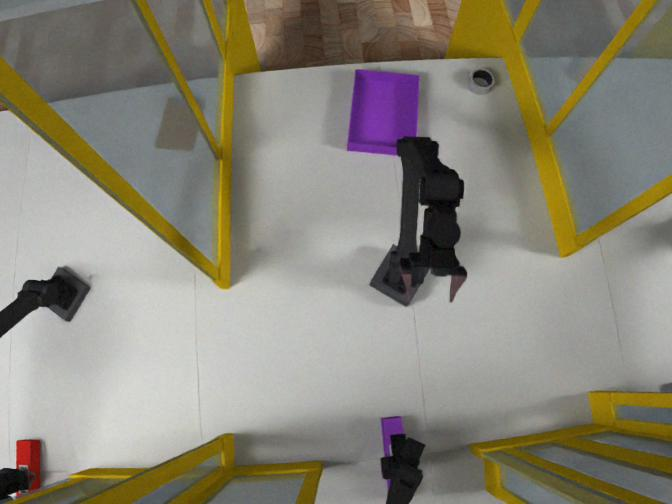

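Request:
move:
  arm8: {"target":[-1.79,-0.01,0.757,0,0.707,0.707,0],"speed":0.05}
  arm2: {"target":[-0.495,-0.01,0.757,0,-0.707,0.707,0],"speed":0.05}
  arm6: {"target":[0.60,-0.01,0.754,0,0.707,0.707,0],"speed":0.05}
  arm4: {"target":[1.05,-0.37,0.756,0,-1,0,0],"speed":0.05}
  cameras: []

Scene clock: 293.43 s.
Joint torques (N m): arm1=[1.79 4.89 7.95 1.76 0 0.08] | arm2=[0.03 -26.17 7.41 0.96 -0.06 -0.2] | arm3=[-1.61 1.08 9.92 1.74 -0.24 0.13] | arm4=[1.61 -18.49 9.32 0.73 -0.02 0.11] | arm5=[-0.26 2.84 7.39 1.89 -0.19 0.01] | arm6=[-0.85 -17.67 8.03 0.55 -0.05 -0.11] | arm7=[-1.08 2.43 9.78 1.46 0.03 0.04] | arm8=[2.37 -21.6 8.72 0.29 -0.05 -0.1]
Heat: arm1: hottest joint3_rad 32 °C; arm2: hottest joint2_rad 38 °C; arm3: hottest joint1_rad 30 °C; arm4: hottest joint3_rad 42 °C; arm5: hottest joint3_rad 35 °C; arm6: hottest joint2_rad 36 °C; arm7: hottest joint3_rad 40 °C; arm8: hottest joint2_rad 38 °C.
move: arm2 off_target; arm4 off_target; arm6 done; arm8 off_target
Joint velocities: within noise
arm1.joint_positions: joint1_rad=+1.444 joint2_rad=+0.521 joint3_rad=+1.431 joint4_rad=-1.508 joint5_rad=+0.002 joint6_rad=-0.008 gripper_m=+0.09398
arm1.joint_status: not commanded
arm1.hand: x=-2.0661 y=-0.4604 z=+1.3058 quat_wxyz=(-0.408, +0.437, -0.771, -0.221) (m; scene frame)
arm1.hand_target: x=-2.0697 y=-0.4617 z=+1.3136 quat_wxyz=(-0.414, +0.436, -0.765, -0.231) (m; scene frame)
arm1.hand_status: not commanded
arm2.joint_positions: joint1_rad=-1.437 joint2_rad=+2.400 joint3_rad=+2.082 joint4_rad=-1.248 joint5_rad=+0.001 joint6_rad=-0.515 gripper_m=+0.05949
arm2.joint_status: not commanded
arm2.hand: x=-0.4961 y=-0.0084 z=+0.7691 quat_wxyz=(-0.003, +0.703, -0.711, -0.001) (m; scene frame)
arm2.hand_target: x=-0.4952 y=-0.0101 z=+0.7571 quat_wxyz=(+0.000, +0.707, -0.707, +0.000) (m; scene frame)
arm2.hand_status: off_target (0.012 m and 0.8 deg from the pose sent, 0.013 m and 0.8 deg at the start)
arm3.joint_positions: joint1_rad=-1.207 joint2_rad=+0.623 joint3_rad=+1.443 joint4_rad=-1.225 joint5_rad=+0.004 joint6_rad=-0.016 gripper_m=+0.09398
arm3.joint_status: not commanded
arm3.hand: x=+0.4917 y=-0.3822 z=+1.3423 quat_wxyz=(-0.441, +0.517, -0.653, -0.334) (m; scene frame)
arm3.hand_target: x=+0.4933 y=-0.3862 z=+1.3557 quat_wxyz=(-0.450, +0.503, -0.653, -0.344) (m; scene frame)
arm3.hand_status: not commanded
arm4.joint_positions: joint1_rad=+1.817 joint2_rad=+2.270 joint3_rad=+1.961 joint4_rad=-1.253 joint5_rad=+0.011 joint6_rad=-0.365 gripper_m=+0.06010
arm4.joint_status: not commanded
arm4.hand: x=+1.0521 y=-0.3606 z=+0.7730 quat_wxyz=(-0.002, +1.000, -0.004, -0.008) (m; scene frame)
arm4.hand_target: x=+1.0505 y=-0.3700 z=+0.7562 quat_wxyz=(+0.000, +1.000, +0.000, +0.000) (m; scene frame)
arm4.hand_status: off_target (0.020 m and 1.0 deg from the pose sent, 0.019 m and 0.5 deg at the start)
arm5.joint_positions: joint1_rad=+0.633 joint2_rad=+0.625 joint3_rad=+1.427 joint4_rad=-1.371 joint5_rad=+0.001 joint6_rad=-0.010 gripper_m=+0.09397
arm5.joint_status: not commanded
arm5.hand: x=+1.9507 y=+0.5587 z=+1.3379 quat_wxyz=(+0.084, +0.863, +0.168, -0.470) (m; scene frame)
arm5.hand_target: x=+1.9535 y=+0.5578 z=+1.3505 quat_wxyz=(+0.091, +0.856, +0.165, -0.482) (m; scene frame)
arm5.hand_status: not commanded
arm6.joint_positions: joint1_rad=-1.323 joint2_rad=+2.359 joint3_rad=+1.920 joint4_rad=-1.141 joint5_rad=+0.001 joint6_rad=-0.371 gripper_m=+0.06021
arm6.joint_status: not commanded
arm6.hand: x=+0.6033 y=-0.0069 z=+0.7580 quat_wxyz=(+0.003, -0.707, -0.707, -0.004) (m; scene frame)
arm6.hand_target: x=+0.5999 y=-0.0099 z=+0.7541 quat_wxyz=(+0.000, -0.707, -0.707, +0.000) (m; scene frame)
arm6.hand_status: done (0.006 m and 0.6 deg from the pose sent, 0.012 m and 1.1 deg at the start)
arm7.joint_positions: joint1_rad=-1.041 joint2_rad=+0.496 joint3_rad=+1.379 joint4_rad=-1.460 joint5_rad=-0.002 joint6_rad=+0.008 gripper_m=+0.09397
arm7.joint_status: not commanded
arm7.hand: x=-0.4422 y=+0.4448 z=+1.3303 quat_wxyz=(-0.319, -0.657, -0.585, +0.353) (m; scene frame)
arm7.hand_target: x=-0.4438 y=+0.4477 z=+1.3403 quat_wxyz=(-0.323, -0.653, -0.580, +0.364) (m; scene frame)
arm7.hand_status: not commanded
arm8.joint_positions: joint1_rad=+0.409 joint2_rad=+2.253 joint3_rad=+1.930 joint4_rad=-1.235 joint5_rad=-0.001 joint6_rad=-0.183 gripper_m=+0.06027
arm8.joint_status: not commanded
arm8.hand: x=-1.7943 y=-0.0102 z=+0.7728 quat_wxyz=(-0.004, -0.712, -0.702, +0.006) (m; scene frame)
arm8.hand_target: x=-1.7900 y=-0.0096 z=+0.7572 quat_wxyz=(+0.000, -0.707, -0.707, +0.000) (m; scene frame)
arm8.hand_status: off_target (0.016 m and 1.1 deg from the pose sent, 0.016 m and 0.8 deg at the start)
pictures: none
No camera images: "cameras" was empty.

Request:
move:
  arm8: {"target":[-1.79,-0.01,0.746,0,0.707,0.707,0],"speed":0.06}
  arm2: {"target":[-0.495,-0.01,0.744,0,-0.707,0.707,0],"speed":0.06}
  arm6: {"target":[0.60,-0.01,0.742,0,0.707,0.707,0],"speed":0.06}
  arm4: {"target":[1.05,-0.37,0.744,0,-1,0,0],"speed":0.06}
  cameras: []

Scene clock: 303.53 s.
Joint torques (N m): arm1=[2.14 4.6 7.92 1.73 0.01 0.06] | arm2=[0.03 -25.76 7.41 1.16 -0.12 -0.2] | arm3=[-1.73 0.97 9.95 1.72 -0.25 0.14] | arm4=[1.61 -17.85 8.99 1.07 -0.02 0.1] | arm5=[-0.73 2.84 7.45 1.85 -0.19 0.04] | arm6=[-0.79 -17.44 7.64 0.54 -0.04 -0.11] | arm7=[-1.14 2.26 9.77 1.48 0.03 0.04] | arm8=[2.49 -21.3 8.8 0.23 -0.05 -0.1]
Heat: arm1: hottest joint3_rad 32 °C; arm2: hottest joint2_rad 38 °C; arm3: hottest joint1_rad 30 °C; arm4: hottest joint3_rad 41 °C; arm5: hottest joint3_rad 35 °C; arm6: hottest joint2_rad 36 °C; arm7: hottest joint3_rad 40 °C; arm8: hottest joint2_rad 40 °C.
move: arm2 off_target; arm4 off_target; arm6 done; arm8 off_target
Joint velocities: within noise
arm1, arm3, arm5, arm7: as last shown
arm2.joint_positions: joint1_rad=-1.437 joint2_rad=+2.409 joint3_rad=+2.073 joint4_rad=-1.230 joint5_rad=+0.002 joint6_rad=-0.515 gripper_m=+0.05949
arm2.joint_status: not commanded
arm2.hand: x=-0.4962 y=-0.0091 z=+0.7593 quat_wxyz=(-0.003, +0.703, -0.711, +0.000) (m; scene frame)
arm2.hand_target: x=-0.4953 y=-0.0103 z=+0.7442 quat_wxyz=(+0.000, +0.707, -0.707, +0.000) (m; scene frame)
arm2.hand_status: off_target (0.015 m and 0.7 deg from the pose sent, 0.025 m and 0.8 deg at the start)
arm4.joint_positions: joint1_rad=+1.817 joint2_rad=+2.272 joint3_rad=+1.952 joint4_rad=-1.237 joint5_rad=+0.011 joint6_rad=-0.365 gripper_m=+0.06010
arm4.joint_status: not commanded
arm4.hand: x=+1.0515 y=-0.3604 z=+0.7685 quat_wxyz=(-0.003, +1.000, -0.004, -0.010) (m; scene frame)
arm4.hand_target: x=+1.0509 y=-0.3700 z=+0.7446 quat_wxyz=(+0.000, +1.000, +0.000, +0.000) (m; scene frame)
arm4.hand_status: off_target (0.026 m and 1.3 deg from the pose sent, 0.030 m and 1.0 deg at the start)
arm6.joint_positions: joint1_rad=-1.323 joint2_rad=+2.372 joint3_rad=+1.920 joint4_rad=-1.119 joint5_rad=+0.001 joint6_rad=-0.371 gripper_m=+0.06021
arm6.joint_status: not commanded
arm6.hand: x=+0.6023 y=-0.0097 z=+0.7497 quat_wxyz=(+0.000, -0.707, -0.707, +0.000) (m; scene frame)
arm6.hand_target: x=+0.6000 y=-0.0099 z=+0.7420 quat_wxyz=(+0.000, -0.707, -0.707, +0.000) (m; scene frame)
arm6.hand_status: done (0.008 m and 0.1 deg from the pose sent, 0.017 m and 0.6 deg at the start)
arm8.joint_positions: joint1_rad=+0.409 joint2_rad=+2.261 joint3_rad=+1.919 joint4_rad=-1.214 joint5_rad=-0.001 joint6_rad=-0.183 gripper_m=+0.06027
arm8.joint_status: not commanded
arm8.hand: x=-1.7944 y=-0.0104 z=+0.7634 quat_wxyz=(-0.005, -0.712, -0.702, +0.006) (m; scene frame)
arm8.hand_target: x=-1.7900 y=-0.0095 z=+0.7462 quat_wxyz=(+0.000, -0.707, -0.707, +0.000) (m; scene frame)
arm8.hand_status: off_target (0.018 m and 1.2 deg from the pose sent, 0.027 m and 1.1 deg at the start)
pictures: none
No camera images: "cameras" was empty.

Request:
move:
  arm8: {"joints":{"gripper_m":0.093}}
  arm2: {"joints":{"gripper_m":0.093}}
  arm6: {"joints":{"gripper_m":0.093}}
  arm4: {"joints":{"gripper_m":0.093}}
  arm1: {"joints":{"gripper_m":0.093,"joint6_rad":-0.54}}
  arm3: {"joints":{"gripper_m":0.093,"joint6_rad":-0.26}}
  arm7: {"joints":{"gripper_m":0.093,"joint6_rad":-0.12}}
  cameras: []

Request:
move:
  arm8: {"target":[-1.794,-0.01,0.87,0,0.707,0.707,0],"speed":0.35}
  arm2: {"target":[-0.496,-0.009,0.87,0,-0.707,0.707,0],"speed":0.35}
  arm6: {"target":[0.602,-0.01,0.87,0,0.707,0.707,0],"speed":0.35}
  arm4: {"target":[1.052,-0.361,0.87,0,-1,0,0],"speed":0.35}
  cameras: []

Request:
move:
  arm8: {"target":[-1.731,0.302,1.0,0,0.707,0.707,0],"speed":0.4}
  arm2: {"target":[-0.672,-0.313,1.0,0,-0.707,0.707,0],"speed":0.4}
  arm6: {"target":[0.717,0.294,1.0,0,0.707,0.707,0],"speed":0.4}
  arm4: {"target":[1.353,-0.48,1.0,0,-1,0,0],"speed":0.4}
  arm1: {"target":[-1.788,0.0,0.88,0,-0.707,0.707,0],"speed":0.4}
  arm3: {"target":[0.605,0.0,0.88,0,-0.707,0.707,0],"speed":0.4}
  arm7: {"target":[-0.497,-0.02,0.88,0,0.707,0.707,0],"speed":0.4}
  cameras: ["arm1_cam_wrist","arm3_cam_wrist","arm7_cam_wrist"]

Scene clock: 335.43 s.
Joint torques (N m): arm1=[1.9 4.78 7.97 1.74 -0.02 -0.06] | arm2=[0.03 -25.93 7.39 0.98 -0.12 -0.2] | arm3=[-1.73 0.97 9.92 1.7 -0.26 -0.16] | arm4=[1.61 -18.14 8.99 0.77 -0.03 0.1] | arm5=[0.09 3.31 7.51 1.88 -0.17 0.03] | arm6=[-0.85 -17.61 7.64 0.51 -0.04 -0.11] | arm7=[-1.14 2.32 9.81 1.44 0.03 0.04] | arm8=[2.37 -21.48 8.79 0.28 -0.07 -0.1]
Heat: arm1: hottest joint3_rad 32 °C; arm2: hottest joint2_rad 39 °C; arm3: hottest joint1_rad 30 °C; arm4: hottest joint3_rad 42 °C; arm5: hottest joint3_rad 35 °C; arm6: hottest joint2_rad 36 °C; arm7: hottest joint3_rad 41 °C; arm8: hottest joint2_rad 39 °C.
move: arm1 done; arm2 done; arm3 done; arm4 done; arm6 done; arm7 done; arm8 done
Joint velocities: within noise
arm1.joint_positions: joint1_rad=+1.444 joint2_rad=+0.521 joint3_rad=+1.431 joint4_rad=-1.508 joint5_rad=+0.001 joint6_rad=-0.531 gripper_m=+0.09314
arm1.joint_status: all done
arm1.hand: x=-2.0662 y=-0.4604 z=+1.3058 quat_wxyz=(-0.452, +0.621, -0.631, -0.108) (m; scene frame)
arm1.hand_target: x=-2.0698 y=-0.4617 z=+1.3136 quat_wxyz=(-0.460, +0.625, -0.621, -0.112) (m; scene frame)
arm1.hand_status: not commanded
arm2.joint_positions: joint1_rad=-1.437 joint2_rad=+2.411 joint3_rad=+2.073 joint4_rad=-1.225 joint5_rad=+0.002 joint6_rad=-0.515 gripper_m=+0.09292
arm2.joint_status: all done
arm2.hand: x=-0.4957 y=-0.0083 z=+0.7577 quat_wxyz=(-0.004, +0.703, -0.711, +0.000) (m; scene frame)
arm2.hand_target: x=-0.4953 y=-0.0103 z=+0.7441 quat_wxyz=(+0.000, +0.707, -0.707, +0.000) (m; scene frame)
arm2.hand_status: not commanded
arm3.joint_positions: joint1_rad=-1.207 joint2_rad=+0.623 joint3_rad=+1.443 joint4_rad=-1.225 joint5_rad=+0.004 joint6_rad=-0.244 gripper_m=+0.09306
arm3.joint_status: all done
arm3.hand: x=+0.4917 y=-0.3822 z=+1.3423 quat_wxyz=(-0.476, +0.588, -0.590, -0.282) (m; scene frame)
arm3.hand_target: x=+0.4933 y=-0.3862 z=+1.3557 quat_wxyz=(-0.490, +0.584, -0.582, -0.283) (m; scene frame)
arm3.hand_status: not commanded
arm4.joint_positions: joint1_rad=+1.817 joint2_rad=+2.276 joint3_rad=+1.952 joint4_rad=-1.229 joint5_rad=+0.012 joint6_rad=-0.365 gripper_m=+0.09290
arm4.joint_status: all done
arm4.hand: x=+1.0502 y=-0.3598 z=+0.7663 quat_wxyz=(-0.004, +1.000, -0.004, -0.012) (m; scene frame)
arm4.hand_target: x=+1.0508 y=-0.3700 z=+0.7446 quat_wxyz=(+0.000, +1.000, +0.000, +0.000) (m; scene frame)
arm4.hand_status: not commanded
arm5: as last shown
arm6.joint_positions: joint1_rad=-1.323 joint2_rad=+2.372 joint3_rad=+1.920 joint4_rad=-1.119 joint5_rad=+0.001 joint6_rad=-0.371 gripper_m=+0.09287
arm6.joint_status: all done
arm6.hand: x=+0.6023 y=-0.0097 z=+0.7497 quat_wxyz=(+0.000, -0.707, -0.707, +0.000) (m; scene frame)
arm6.hand_target: x=+0.6000 y=-0.0099 z=+0.7420 quat_wxyz=(+0.000, -0.707, -0.707, +0.000) (m; scene frame)
arm6.hand_status: not commanded
arm7.joint_positions: joint1_rad=-1.041 joint2_rad=+0.496 joint3_rad=+1.379 joint4_rad=-1.460 joint5_rad=-0.002 joint6_rad=-0.111 gripper_m=+0.09308
arm7.joint_status: all done
arm7.hand: x=-0.4422 y=+0.4448 z=+1.3303 quat_wxyz=(-0.298, -0.621, -0.623, +0.371) (m; scene frame)
arm7.hand_target: x=-0.4438 y=+0.4477 z=+1.3403 quat_wxyz=(-0.300, -0.618, -0.618, +0.383) (m; scene frame)
arm7.hand_status: not commanded
arm8.joint_positions: joint1_rad=+0.409 joint2_rad=+2.261 joint3_rad=+1.919 joint4_rad=-1.214 joint5_rad=-0.001 joint6_rad=-0.183 gripper_m=+0.09292
arm8.joint_status: all done
arm8.hand: x=-1.7944 y=-0.0104 z=+0.7634 quat_wxyz=(-0.005, -0.712, -0.702, +0.006) (m; scene frame)
arm8.hand_target: x=-1.7900 y=-0.0095 z=+0.7462 quat_wxyz=(+0.000, -0.707, -0.707, +0.000) (m; scene frame)
arm8.hand_status: not commanded
pictures: none
No camera images: "cameras" was empty.

Scene clock: 336.83 s.
Joint torques (N m): arm1=[2.2 4.72 7.97 1.7 -0.01 -0.05] | arm2=[0.21 -25.58 11.58 0.12 -0.11 -0.18] | arm3=[-1.79 0.97 9.92 1.72 -0.26 -0.2] | arm4=[0.62 -18.84 14.6 -0.31 -0.03 0.01] | arm5=[-0.03 2.73 7.35 1.72 -0.18 0.01] | arm6=[-0.67 -18.49 11.89 -0.25 -0.04 -0.09] | arm7=[-1.14 2.43 9.81 1.47 0.02 0.04] | arm8=[2.02 -22.12 13.55 -0.58 -0.06 -0.1]
Heat: arm1: hottest joint3_rad 32 °C; arm2: hottest joint2_rad 39 °C; arm3: hottest joint1_rad 30 °C; arm4: hottest joint3_rad 42 °C; arm5: hottest joint3_rad 35 °C; arm6: hottest joint2_rad 36 °C; arm7: hottest joint3_rad 41 °C; arm8: hottest joint2_rad 40 °C.
move: arm2 off_target; arm4 off_target; arm6 off_target; arm8 off_target
Joint velocities: within noise
arm1, arm3, arm5, arm7: as last shown
arm1.joint_positions: joint1_rad=+1.444 joint2_rad=+0.521 joint3_rad=+1.431 joint4_rad=-1.508 joint5_rad=+0.001 joint6_rad=-0.532 gripper_m=+0.09314
arm2.joint_positions: joint1_rad=-1.437 joint2_rad=+2.309 joint3_rad=+2.170 joint4_rad=-1.450 joint5_rad=+0.002 joint6_rad=-0.515 gripper_m=+0.09292
arm2.joint_status: not commanded
arm2.hand: x=-0.5012 y=-0.0178 z=+0.8637 quat_wxyz=(+0.008, +0.703, -0.711, +0.003) (m; scene frame)
arm2.hand_target: x=-0.4963 y=-0.0093 z=+0.8702 quat_wxyz=(-0.001, +0.707, -0.707, +0.000) (m; scene frame)
arm2.hand_status: off_target (0.012 m and 1.2 deg from the pose sent, 0.112 m and 0.9 deg at the start; pose on its path clipped on 2 of 42 steps)
arm3.hand_target: x=+0.4933 y=-0.3862 z=+1.3557 quat_wxyz=(-0.491, +0.584, -0.582, -0.283) (m; scene frame)
arm4.joint_positions: joint1_rad=+1.817 joint2_rad=+2.205 joint3_rad=+2.075 joint4_rad=-1.477 joint5_rad=+0.012 joint6_rad=-0.365 gripper_m=+0.09290
arm4.joint_status: not commanded
arm4.hand: x=+1.0650 y=-0.3643 z=+0.8583 quat_wxyz=(+0.006, +1.000, -0.003, +0.013) (m; scene frame)
arm4.hand_target: x=+1.0528 y=-0.3612 z=+0.8702 quat_wxyz=(+0.000, +1.000, +0.000, -0.001) (m; scene frame)
arm4.hand_status: off_target (0.018 m and 1.7 deg from the pose sent, 0.104 m and 1.5 deg at the start)
arm6.joint_positions: joint1_rad=-1.323 joint2_rad=+2.254 joint3_rad=+1.973 joint4_rad=-1.337 joint5_rad=+0.001 joint6_rad=-0.371 gripper_m=+0.09287
arm6.joint_status: not commanded
arm6.hand: x=+0.6080 y=+0.0048 z=+0.8471 quat_wxyz=(+0.010, -0.707, -0.707, -0.021) (m; scene frame)
arm6.hand_target: x=+0.6023 y=-0.0089 z=+0.8703 quat_wxyz=(+0.000, -0.707, -0.707, +0.000) (m; scene frame)
arm6.hand_status: off_target (0.028 m and 2.7 deg from the pose sent, 0.120 m and 0.1 deg at the start; pose on its path clipped on 4 of 42 steps)
arm8.joint_positions: joint1_rad=+0.409 joint2_rad=+2.188 joint3_rad=+2.043 joint4_rad=-1.455 joint5_rad=-0.001 joint6_rad=-0.188 gripper_m=+0.09292
arm8.joint_status: not commanded
arm8.hand: x=-1.7921 y=+0.0013 z=+0.8572 quat_wxyz=(+0.008, -0.710, -0.704, -0.012) (m; scene frame)
arm8.hand_target: x=-1.7939 y=-0.0093 z=+0.8701 quat_wxyz=(+0.000, -0.707, -0.707, +0.000) (m; scene frame)
arm8.hand_status: off_target (0.017 m and 1.7 deg from the pose sent, 0.107 m and 1.2 deg at the start)
pictures: none
No camera images: "cameras" was empty.

Scene clock: 339.87 s.
Joint torques (N m): arm1=[1.38 -19.96 12.42 -0.39 -0.07 -0.11] | arm2=[0.03 -10.99 7.8 0.16 -0.12 -0.2] | arm3=[-1.85 -22.65 13.72 -0.28 0.02 -0.21] | arm4=[1.38 -8 9.63 -0.24 -0.03 0.11] | arm5=[-0.56 3.25 7.39 1.8 -0.18 0.08] | arm6=[-1.26 -7.88 8.27 -0.16 -0.04 -0.16] | arm7=[-0.85 -16.5 14.48 -0.34 -0.16 0.08] | arm8=[2.02 -9.29 9.17 -0.54 -0.06 -0.08]
Heat: arm1: hottest joint3_rad 33 °C; arm2: hottest joint2_rad 39 °C; arm3: hottest joint1_rad 30 °C; arm4: hottest joint3_rad 42 °C; arm5: hottest joint3_rad 35 °C; arm6: hottest joint2_rad 36 °C; arm7: hottest joint3_rad 41 °C; arm8: hottest joint2_rad 40 °C.
move: arm1 off_target; arm2 done; arm3 off_target; arm4 done; arm6 done; arm7 off_target; arm8 done
Joint velocities: within noise
arm1.joint_positions: joint1_rad=+1.444 joint2_rad=+2.259 joint3_rad=+2.215 joint4_rad=-1.532 joint5_rad=-0.005 joint6_rad=-0.535 gripper_m=+0.09314
arm1.joint_status: not commanded
arm1.hand: x=-1.7883 y=-0.0125 z=+0.8783 quat_wxyz=(+0.006, +0.701, -0.713, +0.003) (m; scene frame)
arm1.hand_target: x=-1.7883 y=-0.0006 z=+0.8799 quat_wxyz=(-0.001, +0.707, -0.707, +0.000) (m; scene frame)
arm1.hand_status: off_target (0.013 m and 1.2 deg from the pose sent, 0.686 m and 55.3 deg at the start)
arm2.joint_positions: joint1_rad=-1.437 joint2_rad=+1.297 joint3_rad=+1.126 joint4_rad=-1.390 joint5_rad=+0.002 joint6_rad=-0.515 gripper_m=+0.09292
arm2.joint_status: not commanded
arm2.hand: x=-0.6706 y=-0.3093 z=+1.0000 quat_wxyz=(-0.005, +0.703, -0.711, -0.001) (m; scene frame)
arm2.hand_target: x=-0.6721 y=-0.3130 z=+0.9999 quat_wxyz=(+0.000, +0.707, -0.707, +0.000) (m; scene frame)
arm2.hand_status: done (0.004 m and 0.9 deg from the pose sent, 0.367 m and 1.2 deg at the start)
arm3.joint_positions: joint1_rad=-1.218 joint2_rad=+2.063 joint3_rad=+1.837 joint4_rad=-1.399 joint5_rad=-0.007 joint6_rad=-0.256 gripper_m=+0.09306
arm3.joint_status: not commanded
arm3.hand: x=+0.5920 y=-0.0131 z=+0.8571 quat_wxyz=(+0.021, +0.706, -0.708, +0.011) (m; scene frame)
arm3.hand_target: x=+0.6047 y=-0.0012 z=+0.8801 quat_wxyz=(-0.001, +0.707, -0.707, +0.000) (m; scene frame)
arm3.hand_status: off_target (0.029 m and 2.7 deg from the pose sent, 0.611 m and 67.2 deg at the start)
arm4.joint_positions: joint1_rad=+1.817 joint2_rad=+1.294 joint3_rad=+1.236 joint4_rad=-1.505 joint5_rad=+0.012 joint6_rad=-0.365 gripper_m=+0.09290
arm4.joint_status: not commanded
arm4.hand: x=+1.3497 y=-0.4733 z=+1.0015 quat_wxyz=(-0.002, +1.000, -0.004, -0.007) (m; scene frame)
arm4.hand_target: x=+1.3531 y=-0.4798 z=+1.0001 quat_wxyz=(+0.000, +1.000, +0.000, +0.000) (m; scene frame)
arm4.hand_status: done (0.008 m and 0.9 deg from the pose sent, 0.341 m and 1.7 deg at the start)
arm5: as last shown
arm6.joint_positions: joint1_rad=-1.323 joint2_rad=+1.319 joint3_rad=+1.077 joint4_rad=-1.337 joint5_rad=+0.001 joint6_rad=-0.371 gripper_m=+0.09287
arm6.joint_status: not commanded
arm6.hand: x=+0.7189 y=+0.2907 z=+0.9940 quat_wxyz=(+0.002, -0.707, -0.707, -0.003) (m; scene frame)
arm6.hand_target: x=+0.7170 y=+0.2940 z=+0.9999 quat_wxyz=(+0.000, -0.707, -0.707, +0.000) (m; scene frame)
arm6.hand_status: done (0.007 m and 0.4 deg from the pose sent, 0.345 m and 2.7 deg at the start)
arm7.joint_positions: joint1_rad=-1.041 joint2_rad=+2.077 joint3_rad=+1.770 joint4_rad=-1.298 joint5_rad=+0.001 joint6_rad=-0.111 gripper_m=+0.09308
arm7.joint_status: not commanded
arm7.hand: x=-0.4924 y=-0.0021 z=+0.8649 quat_wxyz=(+0.012, -0.706, -0.707, -0.014) (m; scene frame)
arm7.hand_target: x=-0.4970 y=-0.0190 z=+0.8803 quat_wxyz=(+0.000, -0.707, -0.707, +0.000) (m; scene frame)
arm7.hand_status: off_target (0.024 m and 2.1 deg from the pose sent, 0.649 m and 56.8 deg at the start)
arm8.joint_positions: joint1_rad=+0.409 joint2_rad=+1.290 joint3_rad=+1.223 joint4_rad=-1.497 joint5_rad=-0.001 joint6_rad=-0.188 gripper_m=+0.09292
arm8.joint_status: not commanded
arm8.hand: x=-1.7329 y=+0.2977 z=+0.9997 quat_wxyz=(-0.003, -0.710, -0.704, +0.003) (m; scene frame)
arm8.hand_target: x=-1.7311 y=+0.3020 z=+1.0000 quat_wxyz=(+0.000, -0.707, -0.707, +0.000) (m; scene frame)
arm8.hand_status: done (0.005 m and 0.7 deg from the pose sent, 0.338 m and 1.7 deg at the start)
pictures: arm1_cam_wrist, arm3_cam_wrist, arm7_cam_wrist
camera_calibration:
arm1_cam_wrist: T_world_to_cam=[[0.999459, -0.0319015, -0.00803632, 1.79495], [-0.0211929, -0.811183, 0.584408, -0.556665], [-0.0251624, -0.583921, -0.81142, 0.786996], [0, 0, 0, 1]] pos_world=[-1.78597, 0.0652481, 0.978329]
arm3_cam_wrist: T_world_to_cam=[[0.999962, -0.00727233, -0.0048616, -0.589103], [-0.00271089, -0.786021, 0.618194, -0.532692], [-0.00831703, -0.618157, -0.78601, 0.794512], [0, 0, 0, 1]] pos_world=[0.594244, 0.068142, 0.950938]
arm7_cam_wrist: T_world_to_cam=[[-0.999794, -0.0172372, 0.0107539, -0.504743], [-0.00733188, 0.799763, 0.600272, -0.514729], [-0.0189476, 0.600069, -0.799724, 0.804974], [0, 0, 0, 1]] pos_world=[-0.49316, -0.0800794, 0.958162]

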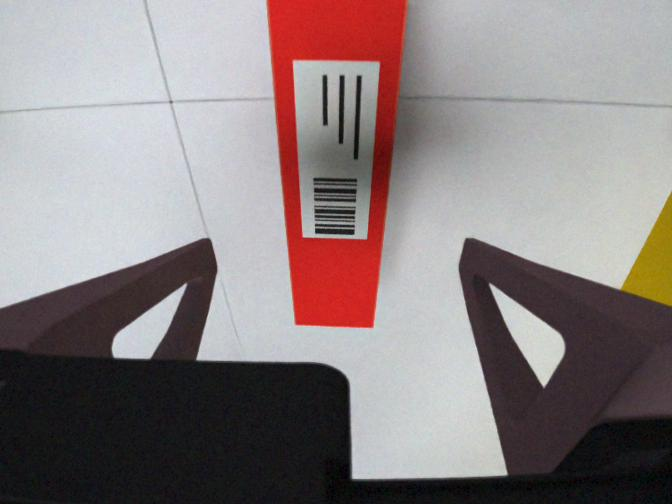

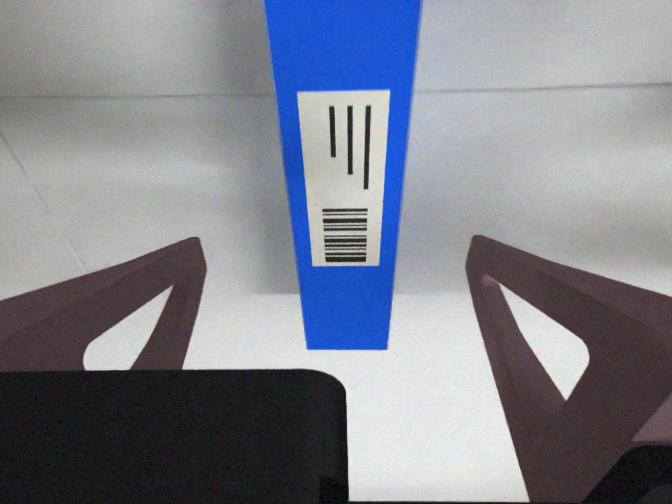

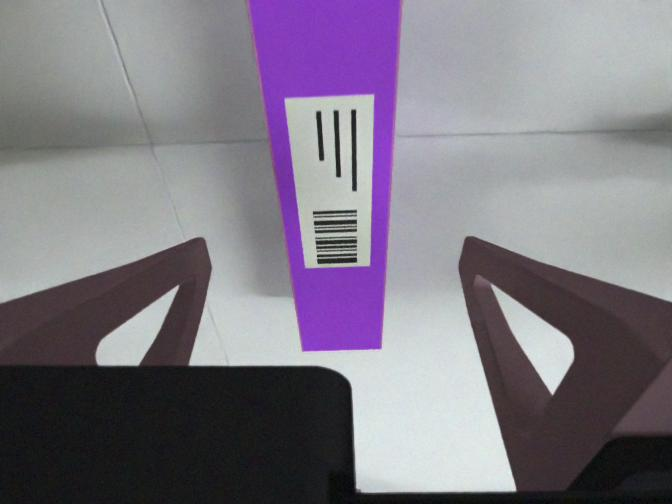

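Request:
move:
  arm1: {"target":[-1.790,0.002,0.757,0,-0.707,0.707,0],"speed":0.2}
  arm3: {"target":[0.607,0.0,0.768,0,-0.707,0.707,0],"speed":0.2}
  arm7: {"target":[-0.499,-0.02,0.765,0,0.707,0.707,0],"speed":0.2}
  cameras: ["arm1_cam_wrist","arm3_cam_wrist","arm7_cam_wrist"]

Request:
move:
  arm1: {"joints":{"gripper_m":0.042}}
  arm3: {"joints":{"gripper_m":0.042}}
  arm7: {"joints":{"gripper_m":0.042}}
  cameras: []

Request:
move:
  arm1: {"target":[-1.966,-0.297,1.0,0,-0.707,0.707,0],"speed":0.35}
  arm3: {"target":[0.532,-0.265,1.0,0,-0.707,0.707,0],"speed":0.35}
  arm7: {"target":[-0.465,0.259,1.0,0,0.707,0.707,0],"speed":0.35}
  cameras: ["cam_arm1","cam_arm3","cam_arm7"]

Scene clock: 373.70 s.
Joint torques (N m): arm1=[1.85 -21.77 8.61 0.69 -0.07 0] | arm2=[0.03 -10.99 7.8 0.17 -0.12 -0.2] | arm3=[-1.96 -23.06 8.99 0.58 -0.02 -0.23] | arm4=[1.44 -8 9.63 -0.24 -0.03 0.11] | arm5=[-0.03 2.78 7.56 1.94 -0.13 0.02] | arm6=[-1.2 -7.88 8.27 -0.18 -0.04 -0.16] | arm7=[-0.97 -17.55 8.77 0.43 -0.16 0.05] | arm8=[2.2 -9.23 9.13 -0.55 -0.05 -0.09]
Heat: arm1: hottest joint3_rad 40 °C; arm2: hottest joint2_rad 35 °C; arm3: hottest joint3_rad 33 °C; arm4: hottest joint3_rad 39 °C; arm5: hottest joint3_rad 35 °C; arm6: hottest joint2_rad 34 °C; arm7: hottest joint3_rad 42 °C; arm8: hottest joint2_rad 36 °C.
move: arm1 off_target; arm3 off_target; arm7 done
Joint velocities: within noise
arm1.joint_positions: joint1_rad=+1.444 joint2_rad=+2.349 joint3_rad=+2.072 joint4_rad=-1.292 joint5_rad=-0.005 joint6_rad=-0.535 gripper_m=+0.09314
arm1.joint_status: not commanded
arm1.hand: x=-1.7838 y=-0.0059 z=+0.7632 quat_wxyz=(+0.002, +0.702, -0.712, +0.002) (m; scene frame)
arm1.hand_target: x=-1.7901 y=+0.0018 z=+0.7571 quat_wxyz=(+0.000, +0.707, -0.707, +0.000) (m; scene frame)
arm1.hand_status: off_target (0.012 m and 0.9 deg from the pose sent, 0.122 m and 1.2 deg at the start)
arm2, arm4, arm5, arm6, arm8: as last shown
arm2.hand_target: x=-0.6720 y=-0.3130 z=+0.9999 quat_wxyz=(+0.000, +0.707, -0.707, +0.000) (m; scene frame)
arm3.joint_positions: joint1_rad=-1.219 joint2_rad=+2.157 joint3_rad=+1.734 joint4_rad=-1.182 joint5_rad=-0.006 joint6_rad=-0.257 gripper_m=+0.09306
arm3.joint_status: not commanded
arm3.hand: x=+0.5956 y=-0.0050 z=+0.7617 quat_wxyz=(+0.013, +0.706, -0.708, +0.006) (m; scene frame)
arm3.hand_target: x=+0.6069 y=-0.0003 z=+0.7680 quat_wxyz=(+0.000, +0.707, -0.707, +0.000) (m; scene frame)
arm3.hand_status: off_target (0.014 m and 1.6 deg from the pose sent, 0.091 m and 2.7 deg at the start)
arm6.hand: x=+0.7189 y=+0.2908 z=+0.9940 quat_wxyz=(+0.002, -0.707, -0.707, -0.003) (m; scene frame)
arm6.hand_target: x=+0.7171 y=+0.2941 z=+0.9999 quat_wxyz=(+0.000, -0.707, -0.707, +0.000) (m; scene frame)
arm7.joint_positions: joint1_rad=-1.041 joint2_rad=+2.204 joint3_rad=+1.718 joint4_rad=-1.088 joint5_rad=+0.001 joint6_rad=-0.111 gripper_m=+0.09308
arm7.joint_status: not commanded
arm7.hand: x=-0.4943 y=-0.0186 z=+0.7684 quat_wxyz=(+0.003, -0.707, -0.708, -0.002) (m; scene frame)
arm7.hand_target: x=-0.4990 y=-0.0199 z=+0.7650 quat_wxyz=(+0.000, -0.707, -0.707, +0.000) (m; scene frame)
arm7.hand_status: done (0.006 m and 0.4 deg from the pose sent, 0.102 m and 2.1 deg at the start)
pictures: arm1_cam_wrist, arm3_cam_wrist, arm7_cam_wrist
camera_calibration:
arm1_cam_wrist: T_world_to_cam=[[0.999507, -0.0310076, -0.00501661, 1.78764], [-0.0223671, -0.814729, 0.57941, -0.482223], [-0.0220533, -0.579012, -0.815021, 0.705823], [0, 0, 0, 1]] pos_world=[-1.78198, 0.0712297, 0.863634]
arm3_cam_wrist: T_world_to_cam=[[0.999977, -0.00682356, 0.000260247, -0.596947], [-0.00559859, -0.797448, 0.603361, -0.454399], [-0.00390954, -0.603349, -0.797468, 0.730724], [0, 0, 0, 1]] pos_world=[0.597246, 0.0744488, 0.857051]
arm7_cam_wrist: T_world_to_cam=[[-0.999751, -0.0168696, 0.0146305, -0.508864], [-0.0053697, 0.817584, 0.575784, -0.42345], [-0.0216749, 0.575562, -0.817471, 0.749449], [0, 0, 0, 1]] pos_world=[-0.494766, -0.0937328, 0.863913]

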